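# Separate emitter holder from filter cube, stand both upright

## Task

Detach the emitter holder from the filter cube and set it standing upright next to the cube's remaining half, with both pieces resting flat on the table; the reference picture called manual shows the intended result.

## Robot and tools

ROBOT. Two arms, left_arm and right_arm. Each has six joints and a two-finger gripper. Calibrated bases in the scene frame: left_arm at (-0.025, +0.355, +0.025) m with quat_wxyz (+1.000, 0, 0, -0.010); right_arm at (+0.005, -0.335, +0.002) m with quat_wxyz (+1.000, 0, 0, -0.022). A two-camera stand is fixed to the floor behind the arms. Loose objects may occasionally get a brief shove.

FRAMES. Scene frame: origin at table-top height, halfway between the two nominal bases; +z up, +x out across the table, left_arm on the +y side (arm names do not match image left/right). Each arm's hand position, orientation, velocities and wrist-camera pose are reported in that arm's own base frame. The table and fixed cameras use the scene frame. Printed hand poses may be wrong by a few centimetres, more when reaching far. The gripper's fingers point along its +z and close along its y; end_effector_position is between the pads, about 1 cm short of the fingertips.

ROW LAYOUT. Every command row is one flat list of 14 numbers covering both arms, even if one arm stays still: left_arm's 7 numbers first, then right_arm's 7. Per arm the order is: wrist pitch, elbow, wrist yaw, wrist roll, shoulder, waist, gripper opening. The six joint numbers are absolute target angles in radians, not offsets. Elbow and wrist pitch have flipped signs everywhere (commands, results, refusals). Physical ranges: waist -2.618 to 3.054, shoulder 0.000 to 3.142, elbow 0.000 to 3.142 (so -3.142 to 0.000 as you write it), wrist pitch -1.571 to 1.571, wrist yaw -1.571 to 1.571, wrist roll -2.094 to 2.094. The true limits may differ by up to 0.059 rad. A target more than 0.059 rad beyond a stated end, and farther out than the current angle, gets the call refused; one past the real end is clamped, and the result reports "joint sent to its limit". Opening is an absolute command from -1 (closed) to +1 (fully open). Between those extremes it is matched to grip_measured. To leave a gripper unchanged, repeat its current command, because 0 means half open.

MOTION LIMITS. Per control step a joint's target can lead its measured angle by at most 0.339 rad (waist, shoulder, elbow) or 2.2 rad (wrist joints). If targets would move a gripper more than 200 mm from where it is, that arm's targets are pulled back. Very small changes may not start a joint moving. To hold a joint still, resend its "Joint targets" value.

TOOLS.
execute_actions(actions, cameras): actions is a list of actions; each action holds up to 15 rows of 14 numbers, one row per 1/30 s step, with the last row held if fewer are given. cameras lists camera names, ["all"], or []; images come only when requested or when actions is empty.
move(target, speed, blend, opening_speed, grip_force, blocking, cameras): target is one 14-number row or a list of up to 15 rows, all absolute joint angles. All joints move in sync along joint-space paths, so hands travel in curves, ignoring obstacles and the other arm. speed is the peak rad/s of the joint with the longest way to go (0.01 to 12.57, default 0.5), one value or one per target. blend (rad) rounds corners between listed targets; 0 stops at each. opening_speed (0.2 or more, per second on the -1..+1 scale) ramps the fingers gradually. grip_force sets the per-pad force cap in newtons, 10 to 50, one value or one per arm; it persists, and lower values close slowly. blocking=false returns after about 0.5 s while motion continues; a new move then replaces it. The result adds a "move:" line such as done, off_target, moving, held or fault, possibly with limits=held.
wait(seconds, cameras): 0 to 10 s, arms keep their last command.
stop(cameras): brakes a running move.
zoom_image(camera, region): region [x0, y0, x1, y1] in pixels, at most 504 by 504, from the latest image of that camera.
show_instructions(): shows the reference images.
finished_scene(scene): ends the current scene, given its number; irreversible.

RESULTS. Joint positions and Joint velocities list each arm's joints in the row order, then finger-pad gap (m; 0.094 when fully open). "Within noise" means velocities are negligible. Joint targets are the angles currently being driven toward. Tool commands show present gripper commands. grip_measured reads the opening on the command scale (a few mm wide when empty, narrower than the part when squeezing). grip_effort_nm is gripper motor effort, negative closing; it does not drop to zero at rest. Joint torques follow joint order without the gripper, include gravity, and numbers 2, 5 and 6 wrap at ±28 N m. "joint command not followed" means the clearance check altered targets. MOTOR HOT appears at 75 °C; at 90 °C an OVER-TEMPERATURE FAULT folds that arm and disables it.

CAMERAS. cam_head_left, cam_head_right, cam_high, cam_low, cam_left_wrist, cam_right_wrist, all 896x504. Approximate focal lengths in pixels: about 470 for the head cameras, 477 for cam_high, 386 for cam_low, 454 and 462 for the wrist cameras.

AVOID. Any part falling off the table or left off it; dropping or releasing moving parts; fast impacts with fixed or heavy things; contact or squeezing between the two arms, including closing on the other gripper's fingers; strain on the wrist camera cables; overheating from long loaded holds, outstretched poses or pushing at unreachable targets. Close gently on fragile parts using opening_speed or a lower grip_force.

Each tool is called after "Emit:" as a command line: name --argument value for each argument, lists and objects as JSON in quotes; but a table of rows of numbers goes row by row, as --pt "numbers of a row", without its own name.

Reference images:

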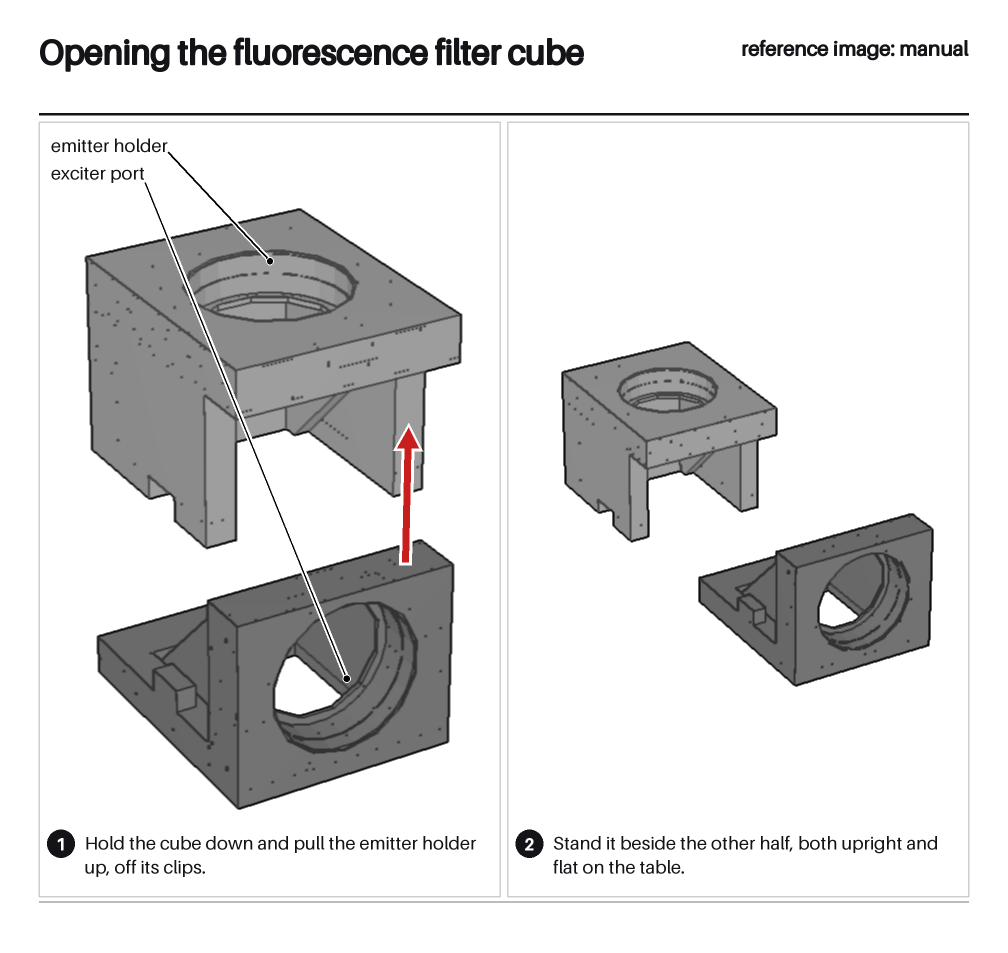

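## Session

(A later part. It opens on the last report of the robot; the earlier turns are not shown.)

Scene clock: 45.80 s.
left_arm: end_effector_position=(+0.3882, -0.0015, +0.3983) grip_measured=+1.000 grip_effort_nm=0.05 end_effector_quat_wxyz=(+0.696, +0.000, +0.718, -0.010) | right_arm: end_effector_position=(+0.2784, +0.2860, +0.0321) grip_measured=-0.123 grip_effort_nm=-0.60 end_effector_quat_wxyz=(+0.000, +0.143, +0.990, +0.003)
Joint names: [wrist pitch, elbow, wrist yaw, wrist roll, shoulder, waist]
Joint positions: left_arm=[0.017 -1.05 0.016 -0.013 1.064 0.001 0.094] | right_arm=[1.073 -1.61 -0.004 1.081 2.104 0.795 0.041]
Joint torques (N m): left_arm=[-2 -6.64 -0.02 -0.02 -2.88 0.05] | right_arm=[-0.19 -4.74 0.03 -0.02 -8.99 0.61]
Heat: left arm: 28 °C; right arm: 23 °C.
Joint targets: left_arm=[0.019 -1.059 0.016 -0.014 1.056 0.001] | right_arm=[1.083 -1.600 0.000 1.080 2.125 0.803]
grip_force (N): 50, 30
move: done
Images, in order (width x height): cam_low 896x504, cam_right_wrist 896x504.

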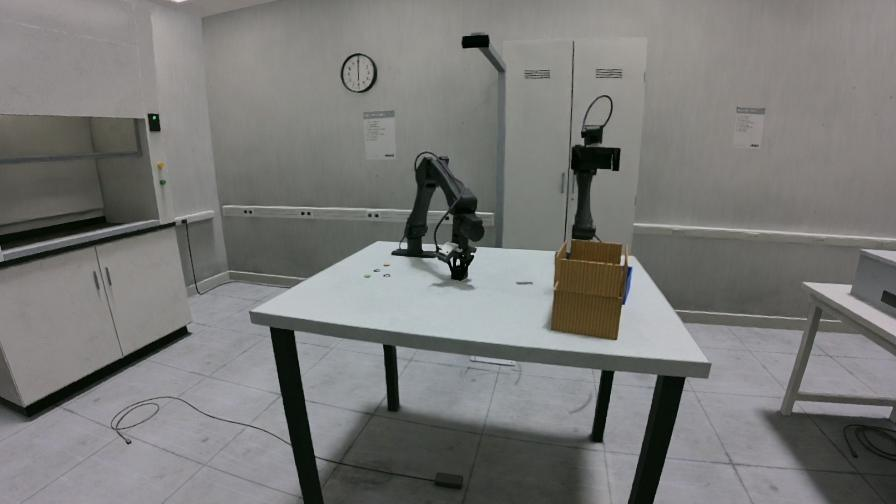

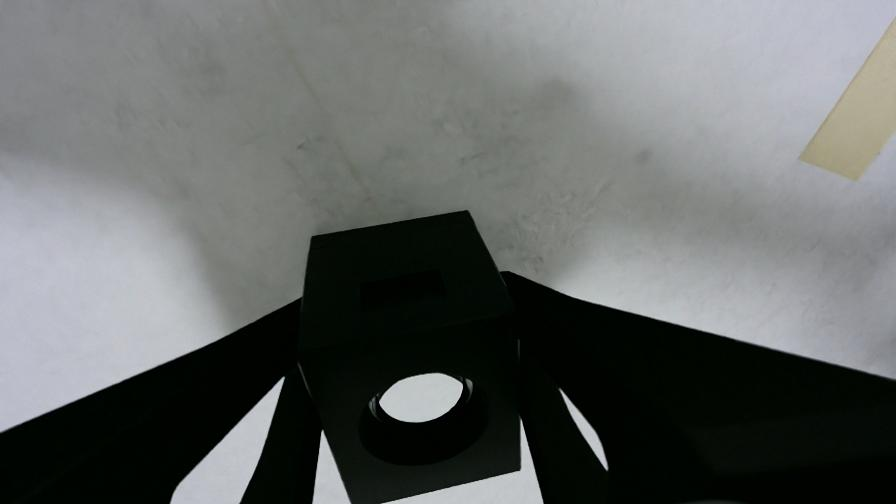

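Emit:
move --target '[0.019,-1.059,0.016,-0.014,1.056,0.001,1,1.083,-1.600,0,1.66,2.115,0.803,-0.3]' --speed 0.4 --cameras '["cam_right_wrist","cam_head_left","cam_high"]'

Emit:
zoom_image --camera "cam_head_left" --region '[350, 180, 500, 310]'

Scene clock: 48.70 s.
left_arm: end_effector_position=(+0.3882, -0.0015, +0.3983) grip_measured=+1.000 grip_effort_nm=0.05 end_effector_quat_wxyz=(+0.696, +0.000, +0.718, -0.010) | right_arm: end_effector_position=(+0.2661, +0.2814, +0.0324) grip_measured=-0.124 grip_effort_nm=-0.65 end_effector_quat_wxyz=(-0.022, +0.407, +0.913, -0.015)
Joint names: [wrist pitch, elbow, wrist yaw, wrist roll, shoulder, waist]
Joint positions: left_arm=[0.017 -1.05 0.016 -0.013 1.064 0.001 0.094] | right_arm=[1.121 -1.61 -0.031 1.635 2.104 0.796 0.041]
Joint torques (N m): left_arm=[-2 -6.58 -0.01 -0.05 -2.86 0.09] | right_arm=[-0.55 -4.64 0.33 0.22 -9.66 0.51]
Heat: left arm: 29 °C; right arm: 23 °C.
Joint targets: left_arm=[0.019 -1.059 0.016 -0.014 1.056 0.001] | right_arm=[1.083 -1.600 0.000 1.660 2.115 0.803]
grip_force (N): 50, 30
move: off_target (right_arm); right_arm: the wrist pitch is farthest, 0.038 rad from its target
Images, in order (width x height): cam_head_left 896x504, cam_high 896x504, cam_right_wrist 896x504.

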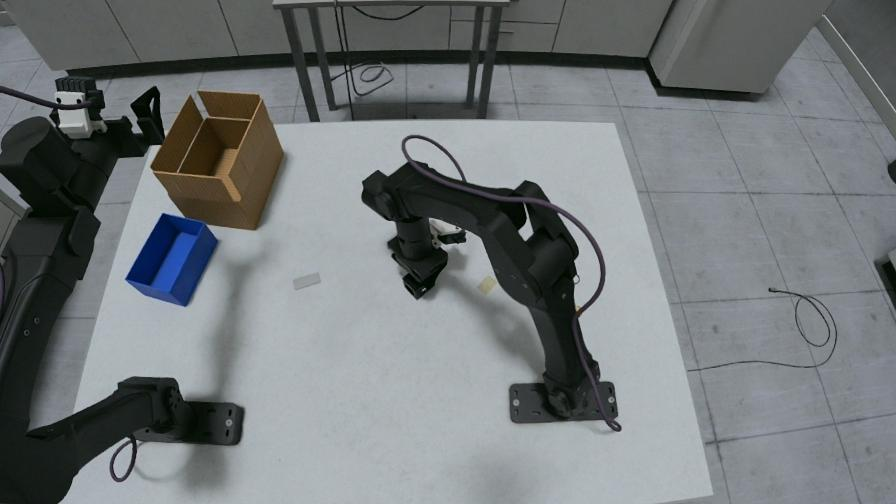

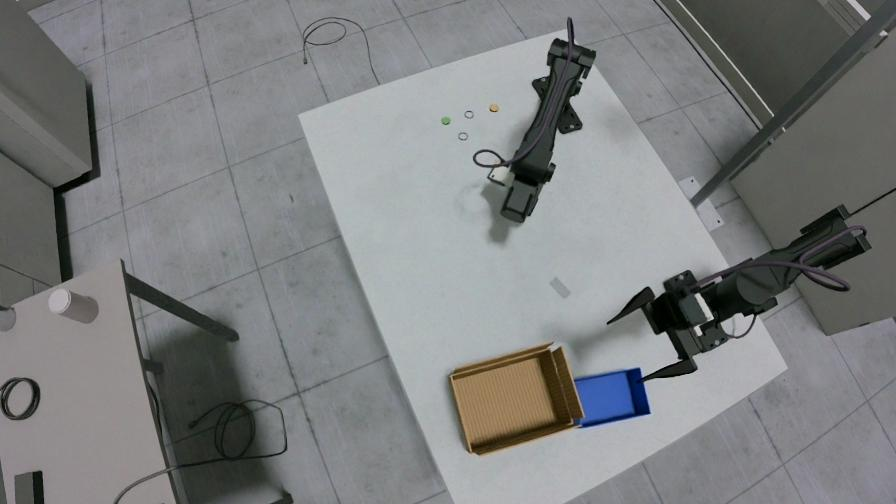

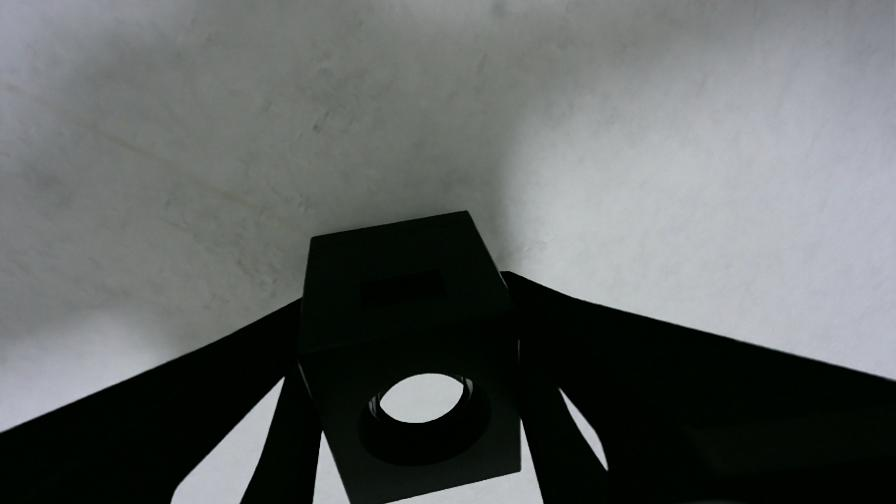

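Scaled by 3.360 from the camera's 896x504 image, which has a finer 1280x720 frame.

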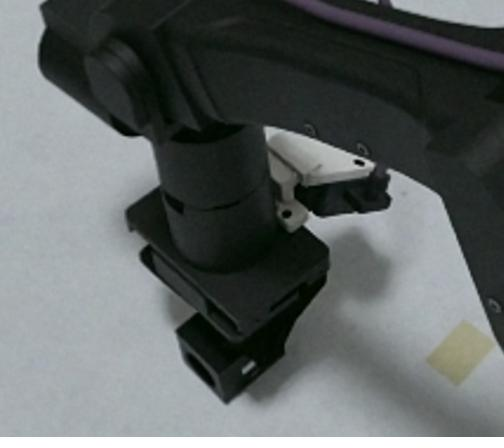

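Emit:
move --target '[0.019,-1.059,0.016,-0.014,1.056,0.001,1,1.083,-1.600,0,1.66,2.082,0.803,-0.3]' --speed 0.2 --cameras '["cam_right_wrist","cam_head_left","cam_low"]'

Emit:
zoom_image --camera "cam_head_left" --region '[380, 220, 470, 310]'

Emit:
zoom_image --camera "cam_low" --region '[415, 205, 505, 295]'

Scene clock: 50.03 s.
left_arm: end_effector_position=(+0.3882, -0.0015, +0.3983) grip_measured=+1.000 grip_effort_nm=0.05 end_effector_quat_wxyz=(+0.696, +0.000, +0.718, -0.010) | right_arm: end_effector_position=(+0.2661, +0.2815, +0.0327) grip_measured=-0.124 grip_effort_nm=-0.65 end_effector_quat_wxyz=(-0.022, +0.408, +0.912, -0.015)
Joint names: [wrist pitch, elbow, wrist yaw, wrist roll, shoulder, waist]
Joint positions: left_arm=[0.017 -1.05 0.016 -0.013 1.064 0.001 0.094] | right_arm=[1.121 -1.61 -0.032 1.637 2.103 0.796 0.041]
Joint torques (N m): left_arm=[-2.01 -6.56 -0.02 -0.03 -2.88 0.06] | right_arm=[-0.56 -4.71 0.34 0.23 -12.31 0.51]
Heat: left arm: 29 °C; right arm: 23 °C.
Joint targets: left_arm=[0.019 -1.059 0.016 -0.014 1.056 0.001] | right_arm=[1.083 -1.600 0.000 1.660 2.082 0.803]
grip_force (N): 50, 30
move: off_target (right_arm); right_arm: the wrist pitch is farthest, 0.038 rad from its target
Images, in order (width x height): cam_head_left 896x504, cam_low 896x504, cam_right_wrist 896x504.

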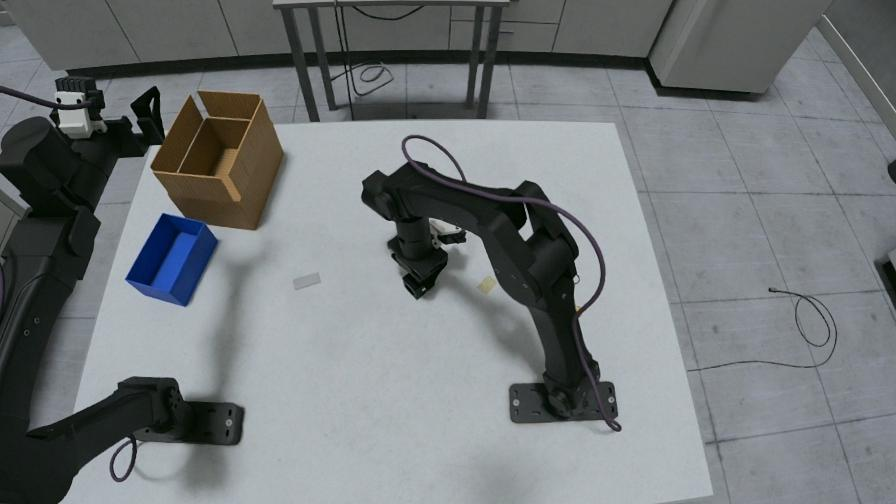

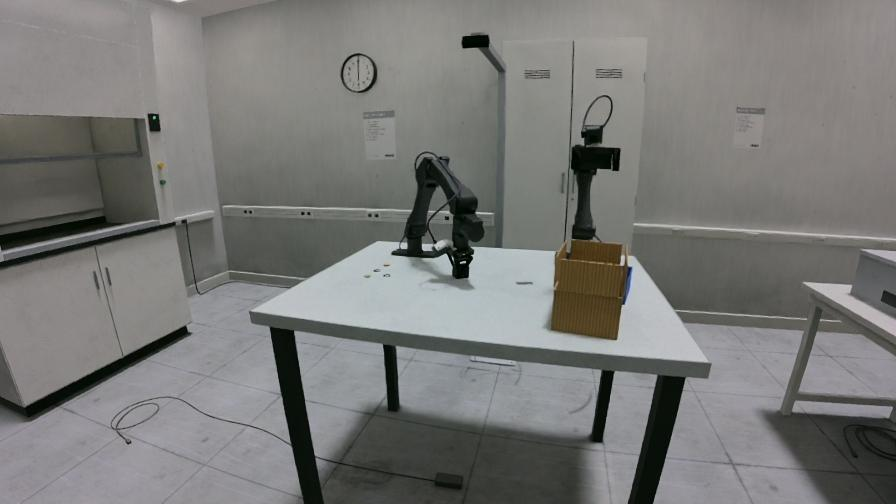

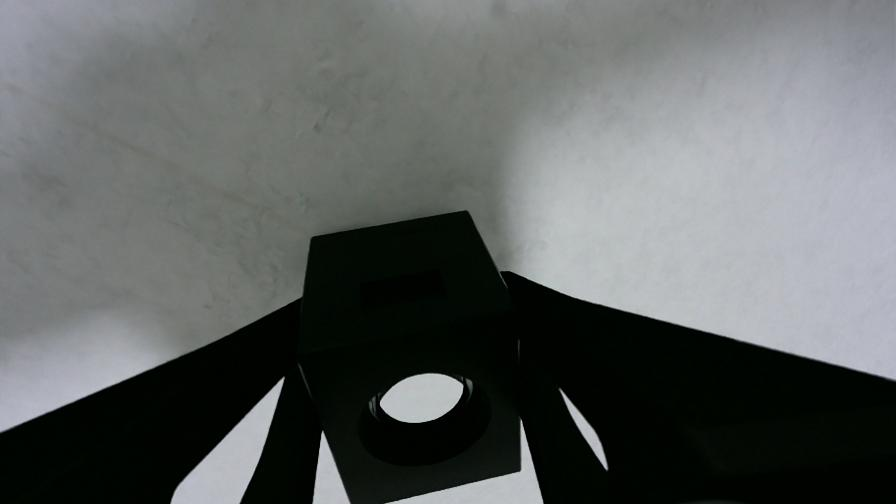

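Scaled by 5.600 from the camera's 896x504 image, which has a finer 1280x720 frame.

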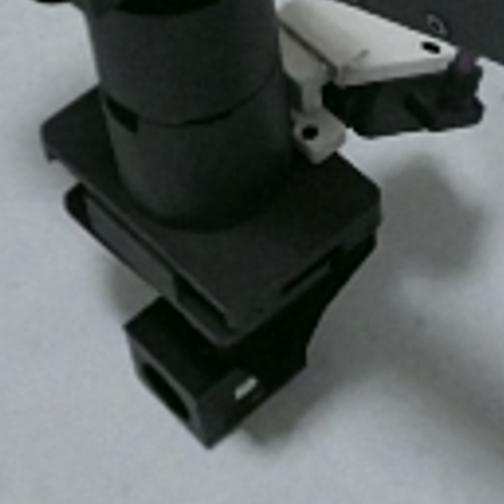

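Scaled by 5.600 from the camera's 896x504 image, which has a finer 1280x720 frame.

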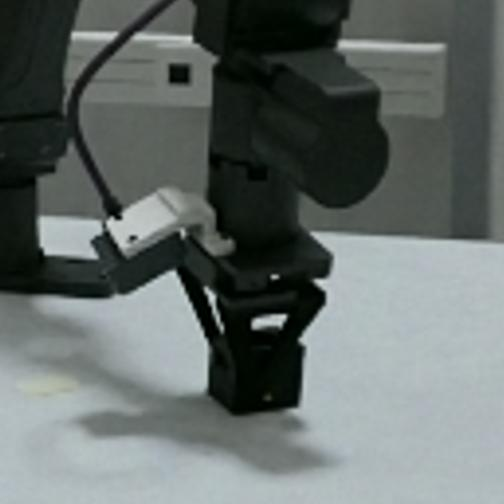

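Emit:
move --target '[0.019,-1.059,0.016,-0.014,1.056,0.001,1,1.075,-1.600,0,1.66,2.06,0.803,-0.3]' --speed 0.2 --cameras '["cam_low"]'

Emit:
zoom_image --camera "cam_low" --region '[415, 205, 505, 295]'

Scene clock: 51.20 s.
left_arm: end_effector_position=(+0.3882, -0.0015, +0.3983) grip_measured=+1.000 grip_effort_nm=0.05 end_effector_quat_wxyz=(+0.696, +0.000, +0.718, -0.010) | right_arm: end_effector_position=(+0.2740, +0.2880, +0.0342) grip_measured=-0.125 grip_effort_nm=-0.65 end_effector_quat_wxyz=(-0.012, +0.411, +0.912, +0.005)
Joint names: [wrist pitch, elbow, wrist yaw, wrist roll, shoulder, waist]
Joint positions: left_arm=[0.017 -1.05 0.016 -0.013 1.064 0.001 0.094] | right_arm=[1.082 -1.61 -0.025 1.643 2.099 0.796 0.041]
Joint torques (N m): left_arm=[-2.01 -6.61 -0.02 -0.04 -2.84 0.03] | right_arm=[-0.32 -4.79 0.27 0.15 -13.94 0.53]
Heat: left arm: 29 °C; right arm: 23 °C.
Joint targets: left_arm=[0.019 -1.059 0.016 -0.014 1.056 0.001] | right_arm=[1.075 -1.600 0.000 1.660 2.060 0.803]
grip_force (N): 50, 30
move: off_target (right_arm); right_arm: the shoulder is farthest, 0.039 rad from its target
Images, in order (width x height): cam_low 896x504.

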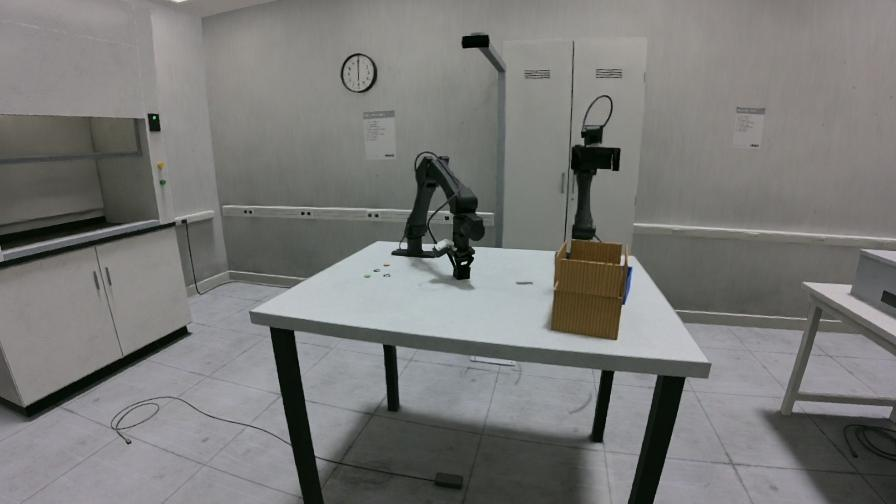

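Scaled by 5.600 from the camera's 896x504 image, which has a finer 1280x720 frame.

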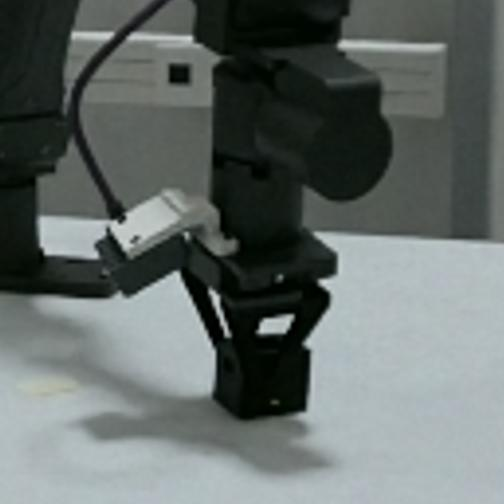

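Emit:
move --target '[0.019,-1.059,0.016,-0.014,1.056,0.001,1,1.075,-1.600,0,1.66,2.045,0.803,-0.3]' --speed 0.2 --cameras '["cam_low"]'

Emit:
zoom_image --camera "cam_low" --region '[415, 205, 505, 295]'

Scene clock: 52.30 s.
left_arm: end_effector_position=(+0.3882, -0.0015, +0.3983) grip_measured=+1.000 grip_effort_nm=0.06 end_effector_quat_wxyz=(+0.696, +0.000, +0.718, -0.010) | right_arm: end_effector_position=(+0.2795, +0.2912, +0.0352) grip_measured=-0.125 grip_effort_nm=-0.65 end_effector_quat_wxyz=(-0.003, +0.413, +0.911, +0.015)
Joint names: [wrist pitch, elbow, wrist yaw, wrist roll, shoulder, waist]
Joint positions: left_arm=[0.017 -1.05 0.016 -0.013 1.064 0.001 0.094] | right_arm=[1.058 -1.61 -0.016 1.648 2.096 0.796 0.041]
Joint torques (N m): left_arm=[-2 -6.54 -0.01 -0.03 -2.88 -0.01] | right_arm=[-0.17 -4.81 0.18 0.12 -14.95 0.49]
Heat: left arm: 29 °C; right arm: 23 °C.
Joint targets: left_arm=[0.019 -1.059 0.016 -0.014 1.056 0.001] | right_arm=[1.075 -1.600 0.000 1.660 2.045 0.803]
grip_force (N): 50, 30
move: off_target (right_arm); right_arm: the shoulder is farthest, 0.051 rad from its target
Images, in order (width x height): cam_low 896x504.

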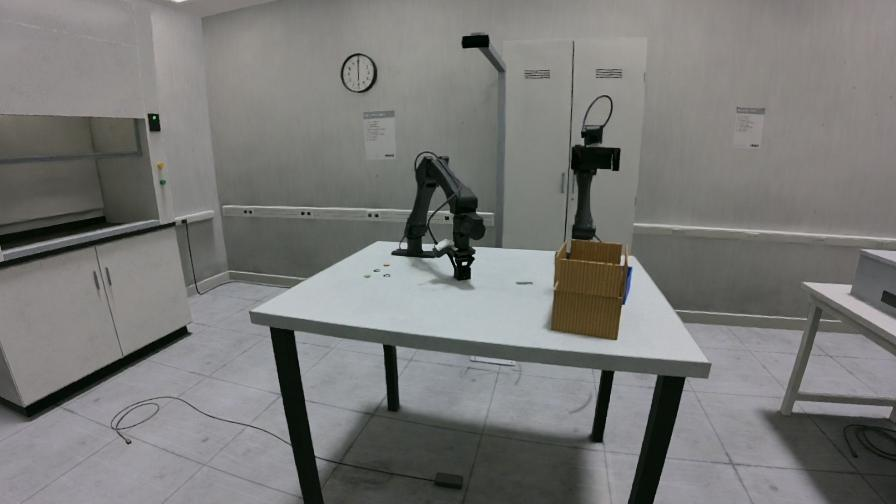

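Scaled by 5.600 from the camera's 896x504 image, which has a finer 1280x720 frame.

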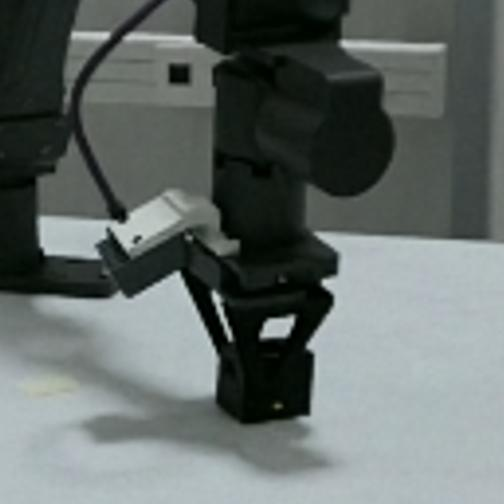

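Emit:
move --target '[-0.053,-0.572,0,0,1.145,-0.886,1,1.075,-1.600,0,1.66,2.07,0.803,-0.3]' --speed 0.8 --cameras '["all"]'

Scene clock: 55.50 s.
left_arm: end_effector_position=(+0.2322, -0.2822, +0.1515) grip_measured=+1.000 grip_effort_nm=0.05 end_effector_quat_wxyz=(+0.448, +0.370, +0.785, -0.216) | right_arm: end_effector_position=(+0.2795, +0.2912, +0.0352) grip_measured=-0.125 grip_effort_nm=-0.65 end_effector_quat_wxyz=(-0.003, +0.413, +0.911, +0.015)
Joint names: [wrist pitch, elbow, wrist yaw, wrist roll, shoulder, waist]
Joint positions: left_arm=[-0.033 -0.578 0.007 -0.004 1.142 -0.882 0.094] | right_arm=[1.058 -1.61 -0.016 1.648 2.096 0.796 0.041]
Joint torques (N m): left_arm=[-2.1 -5.31 -0.1 0.03 -2.55 -0.31] | right_arm=[-0.16 -4.83 0.18 0.11 -12.79 0.55]
Heat: left arm: 29 °C; right arm: 24 °C.
Joint targets: left_arm=[-0.053 -0.572 0.000 0.000 1.145 -0.886] | right_arm=[1.075 -1.600 0.000 1.660 2.070 0.803]
grip_force (N): 50, 30
move: done

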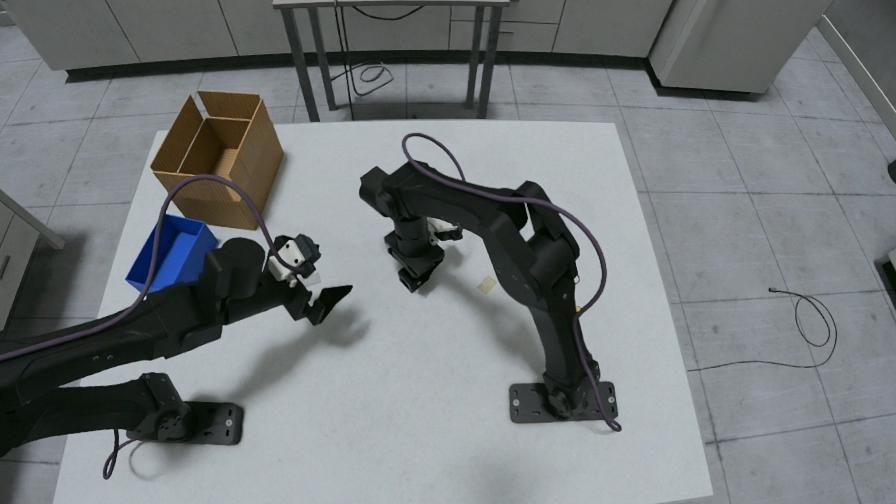

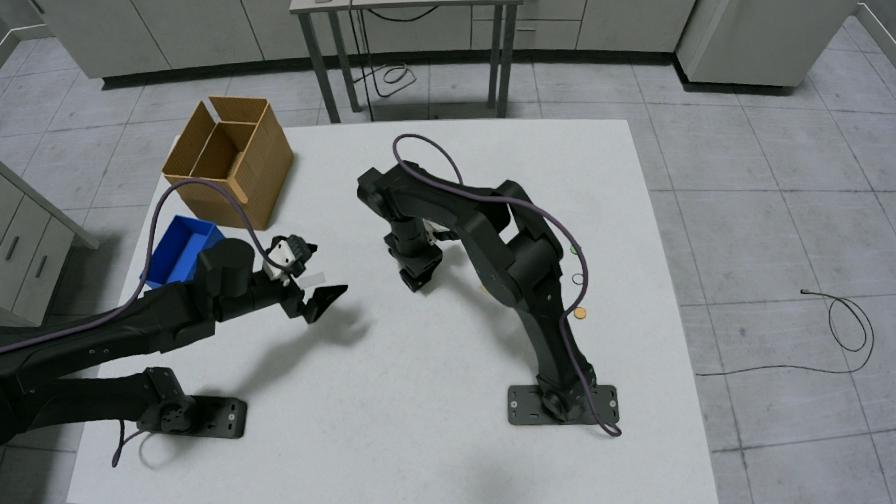

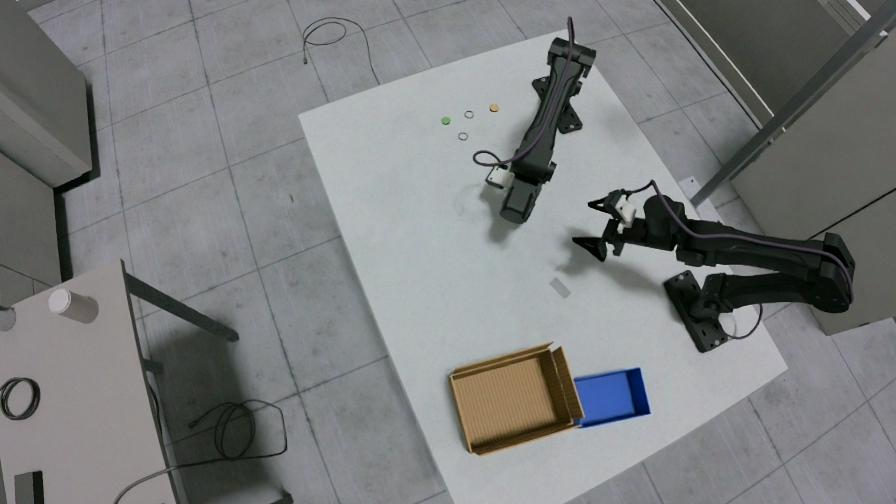

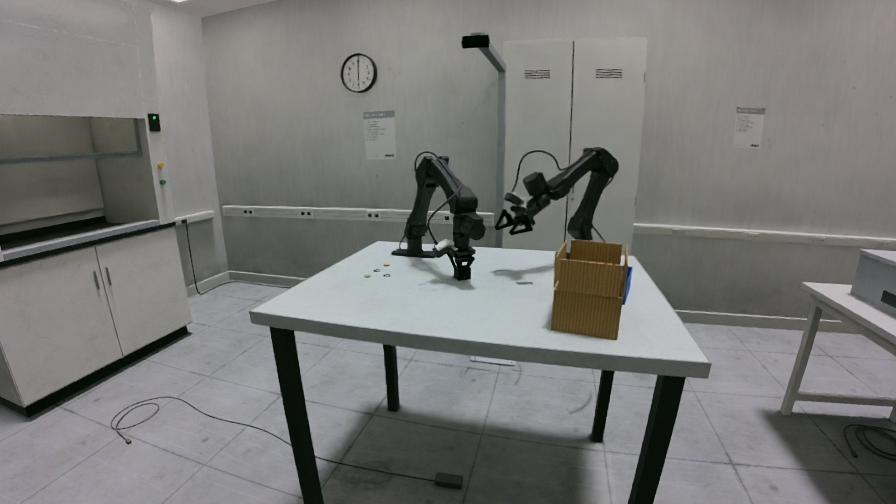

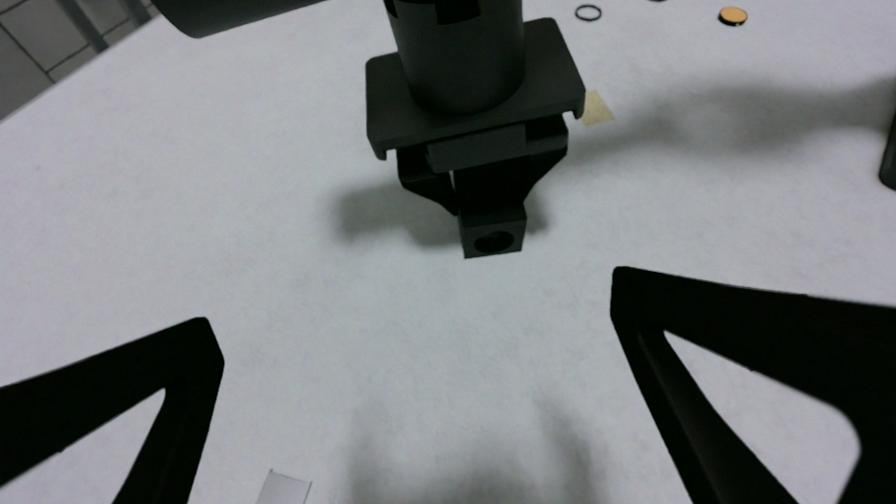

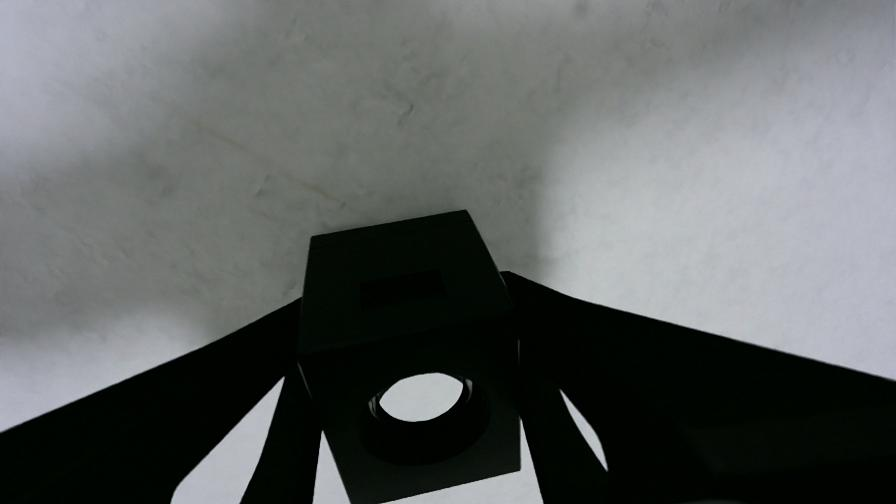

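Emit:
move --target '[-0.954,-0.476,-0.104,-0.06,1.95,-1.005,1,1.075,-1.600,0,1.66,2.07,0.803,-0.3]' --speed 0.6 --cameras '["all"]'

Emit:
zoom_image --camera "cam_head_left" --region '[270, 180, 490, 340]'

Emit:
zoom_image --camera "cam_low" --region '[425, 205, 535, 295]'

Emit:
zoom_image --camera "cam_left_wrist" --region '[200, 60, 640, 400]'

Scene clock: 61.20 s.
left_arm: end_effector_position=(+0.2424, -0.3426, +0.0050) grip_measured=+1.000 grip_effort_nm=0.05 end_effector_quat_wxyz=(+0.454, +0.372, +0.780, -0.217) | right_arm: end_effector_position=(+0.2795, +0.2912, +0.0352) grip_measured=-0.125 grip_effort_nm=-0.65 end_effector_quat_wxyz=(-0.003, +0.413, +0.911, +0.015)
Joint names: [wrist pitch, elbow, wrist yaw, wrist roll, shoulder, waist]
Joint positions: left_arm=[-0.937 -0.481 -0.094 -0.053 1.936 -0.998 0.094] | right_arm=[1.058 -1.61 -0.016 1.648 2.096 0.796 0.041]
Joint torques (N m): left_arm=[-2.06 -2.5 -0.13 -0.12 -5.35 -0.58] | right_arm=[-0.17 -4.88 0.16 0.09 -12.79 0.5]
Heat: left arm: 29 °C; right arm: 26 °C.
Joint targets: left_arm=[-0.954 -0.476 -0.104 -0.060 1.950 -1.005] | right_arm=[1.075 -1.600 0.000 1.660 2.070 0.803]
grip_force (N): 50, 30
move: done

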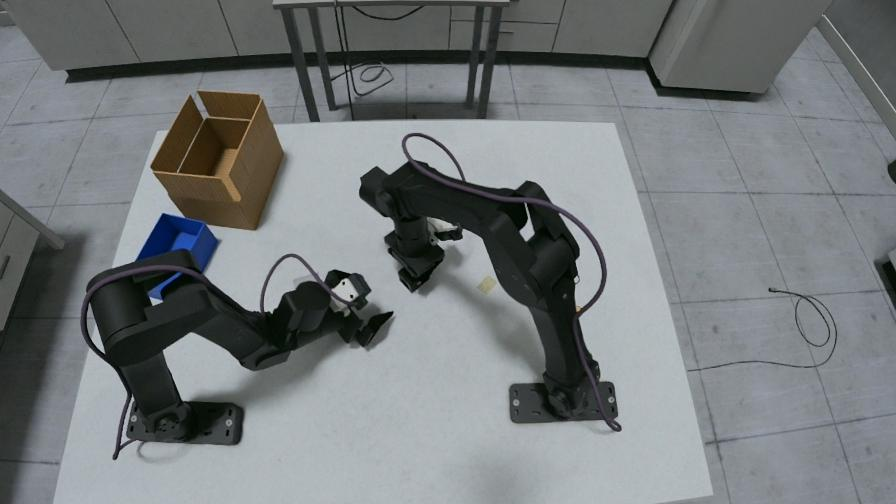

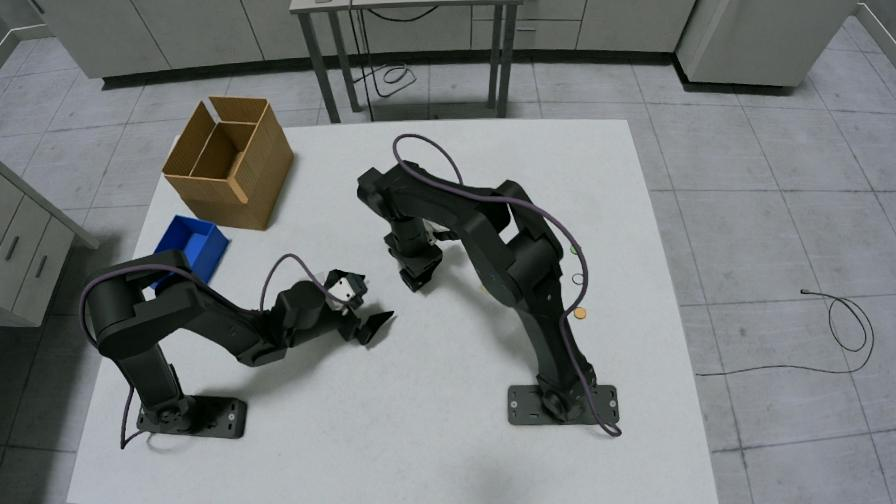

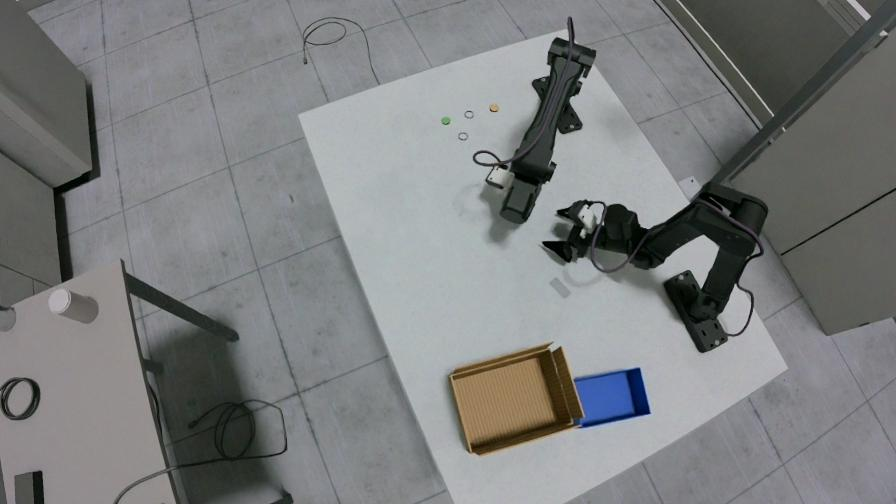

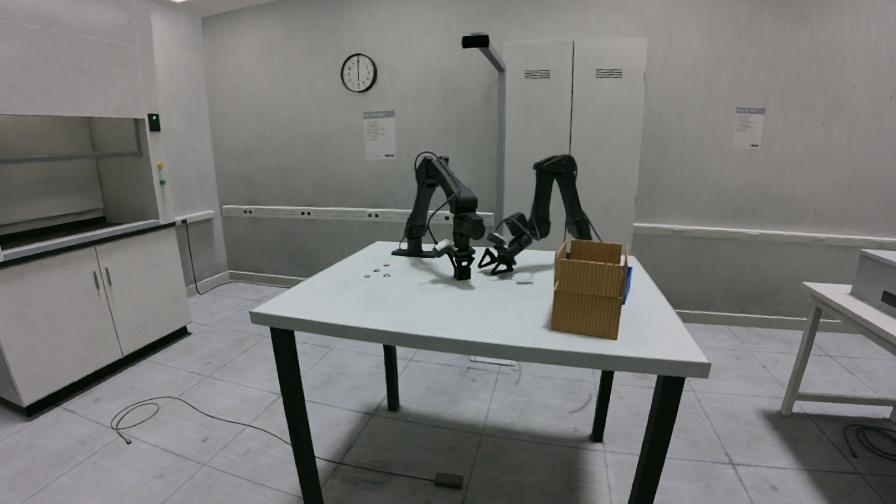

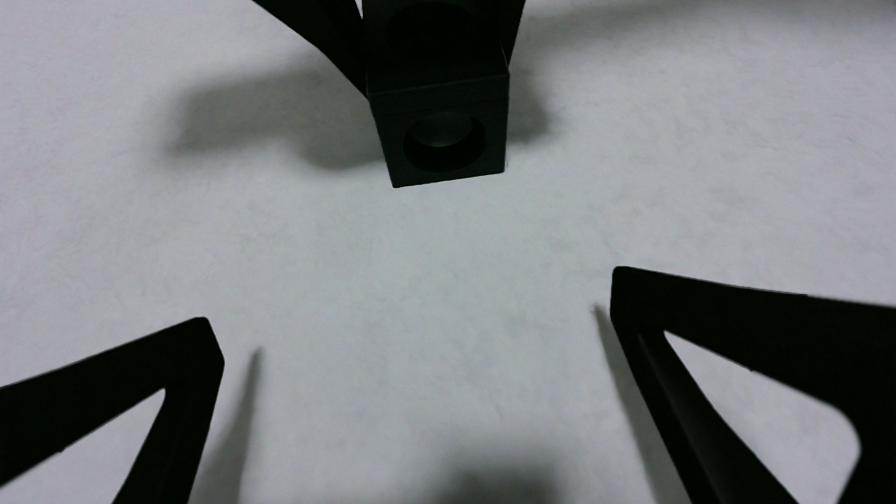

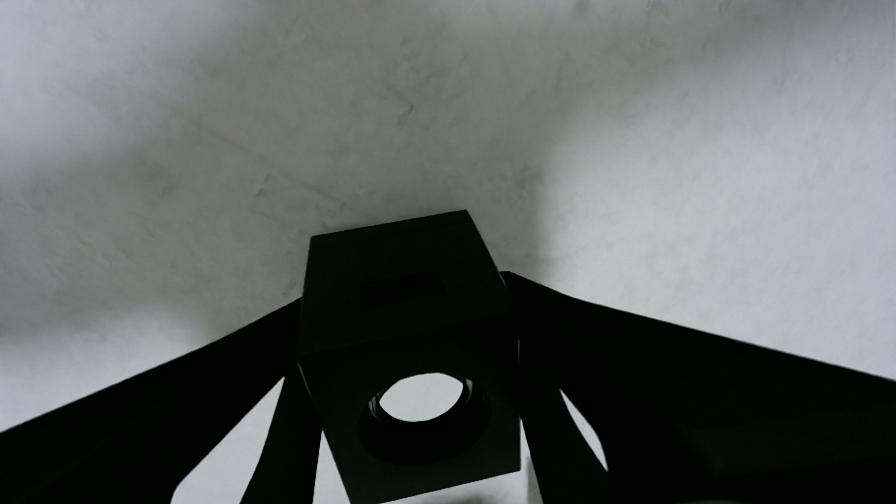

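Scaled by 2.291 from the camera's 896x504 image, which has a finer 1280x720 frame.

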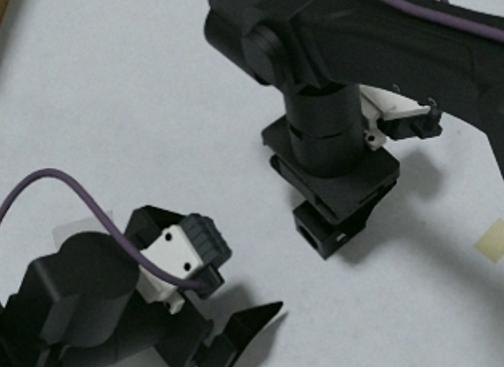

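Scaled by 4.582 from the camera's 896x504 image, which has a finer 1280x720 frame.

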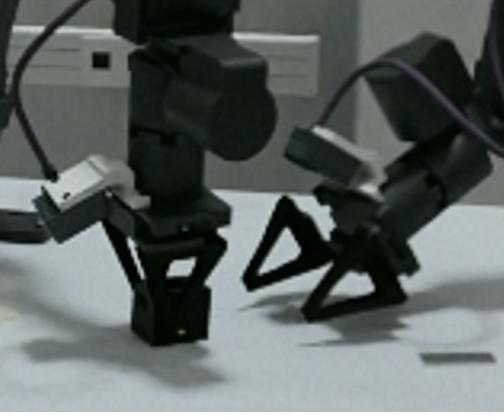

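Scaled by 1.145 from the camera's 896x504 image, which has a finer 1280x720 frame.

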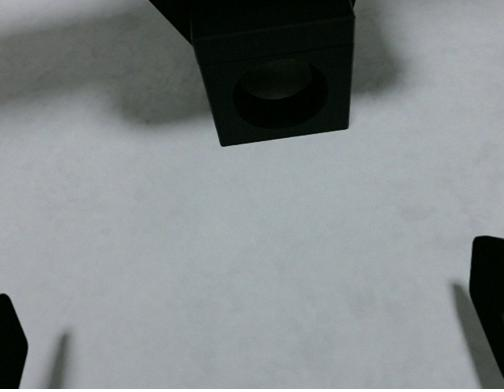

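Emit:
move --target '[-0.846,-0.705,-0.123,-0.072,2.080,-1.041,1,1.075,-1.600,0,1.66,2.07,0.803,-0.3]' --speed 0.4 --cameras '["cam_left_wrist","cam_low","cam_head_left"]'

Emit:
zoom_image --camera "cam_low" --region '[425, 205, 535, 295]'

Emit:
zoom_image --camera "cam_head_left" --region '[320, 200, 470, 350]'

Scene clock: 63.87 s.
left_arm: end_effector_position=(+0.2583, -0.3925, +0.0022) grip_measured=+1.000 grip_effort_nm=0.05 end_effector_quat_wxyz=(+0.456, +0.376, +0.775, -0.222) | right_arm: end_effector_position=(+0.2795, +0.2912, +0.0352) grip_measured=-0.125 grip_effort_nm=-0.65 end_effector_quat_wxyz=(-0.003, +0.413, +0.911, +0.015)
Joint names: [wrist pitch, elbow, wrist yaw, wrist roll, shoulder, waist]
Joint positions: left_arm=[-0.858 -0.69 -0.113 -0.065 2.058 -1.034 0.094] | right_arm=[1.058 -1.61 -0.016 1.648 2.096 0.796 0.041]
Joint torques (N m): left_arm=[-1.76 -4.48 -0.17 -0.11 -6.22 -0.55] | right_arm=[-0.17 -4.89 0.17 0.11 -12.82 0.5]
Heat: left arm: 29 °C; right arm: 26 °C.
Joint targets: left_arm=[-0.846 -0.705 -0.123 -0.072 2.080 -1.041] | right_arm=[1.075 -1.600 0.000 1.660 2.070 0.803]
grip_force (N): 50, 30
move: done
Images, in order (width x height): cam_head_left 896x504, cam_low 896x504, cam_left_wrist 896x504.

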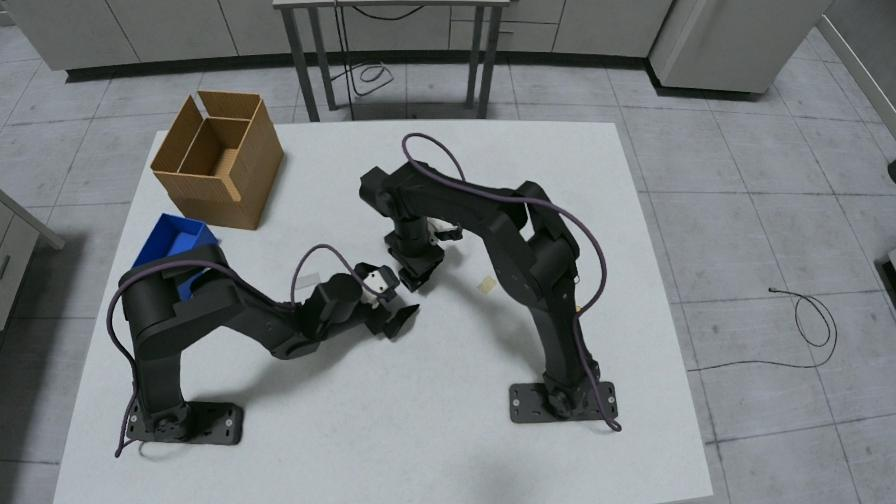

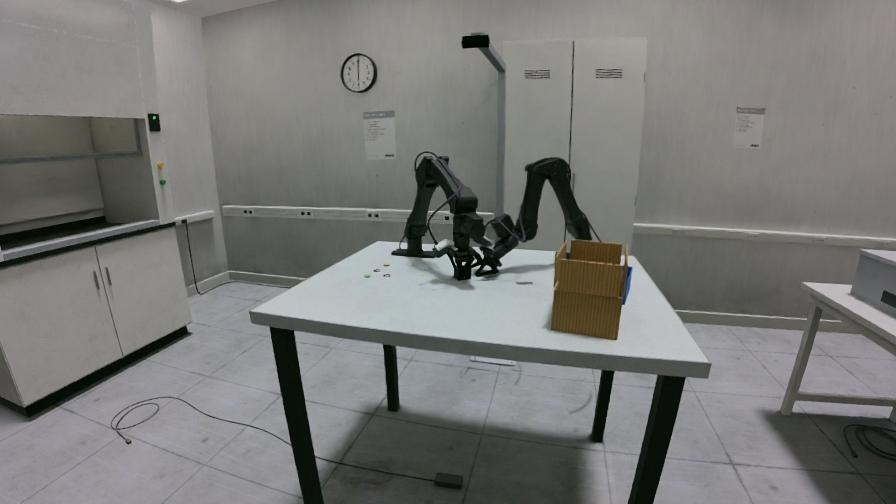

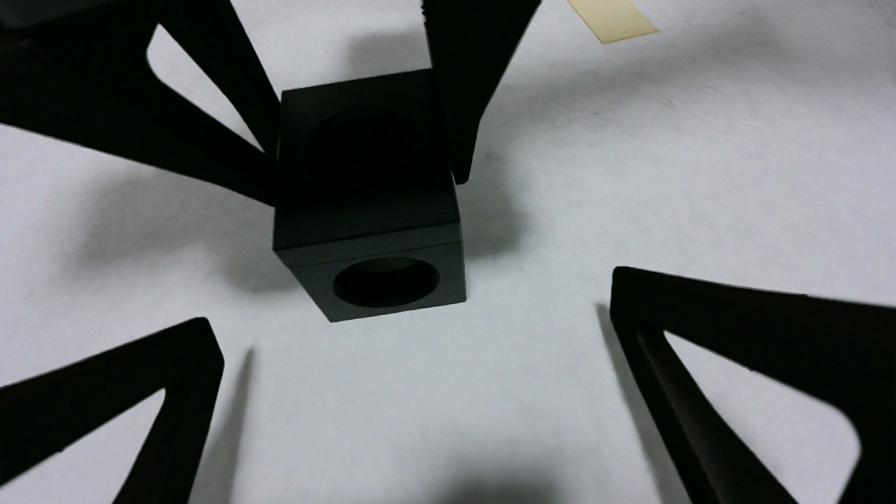

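Scaled by 4.582 from the camera's 896x504 image, which has a finer 1280x720 frame.

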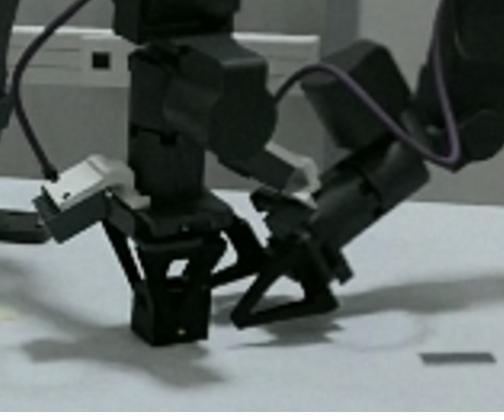

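Scaled by 3.360 from the camera's 896x504 image, which has a finer 1280x720 frame.

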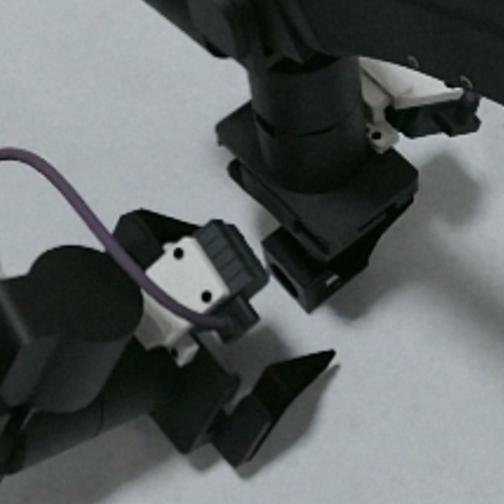

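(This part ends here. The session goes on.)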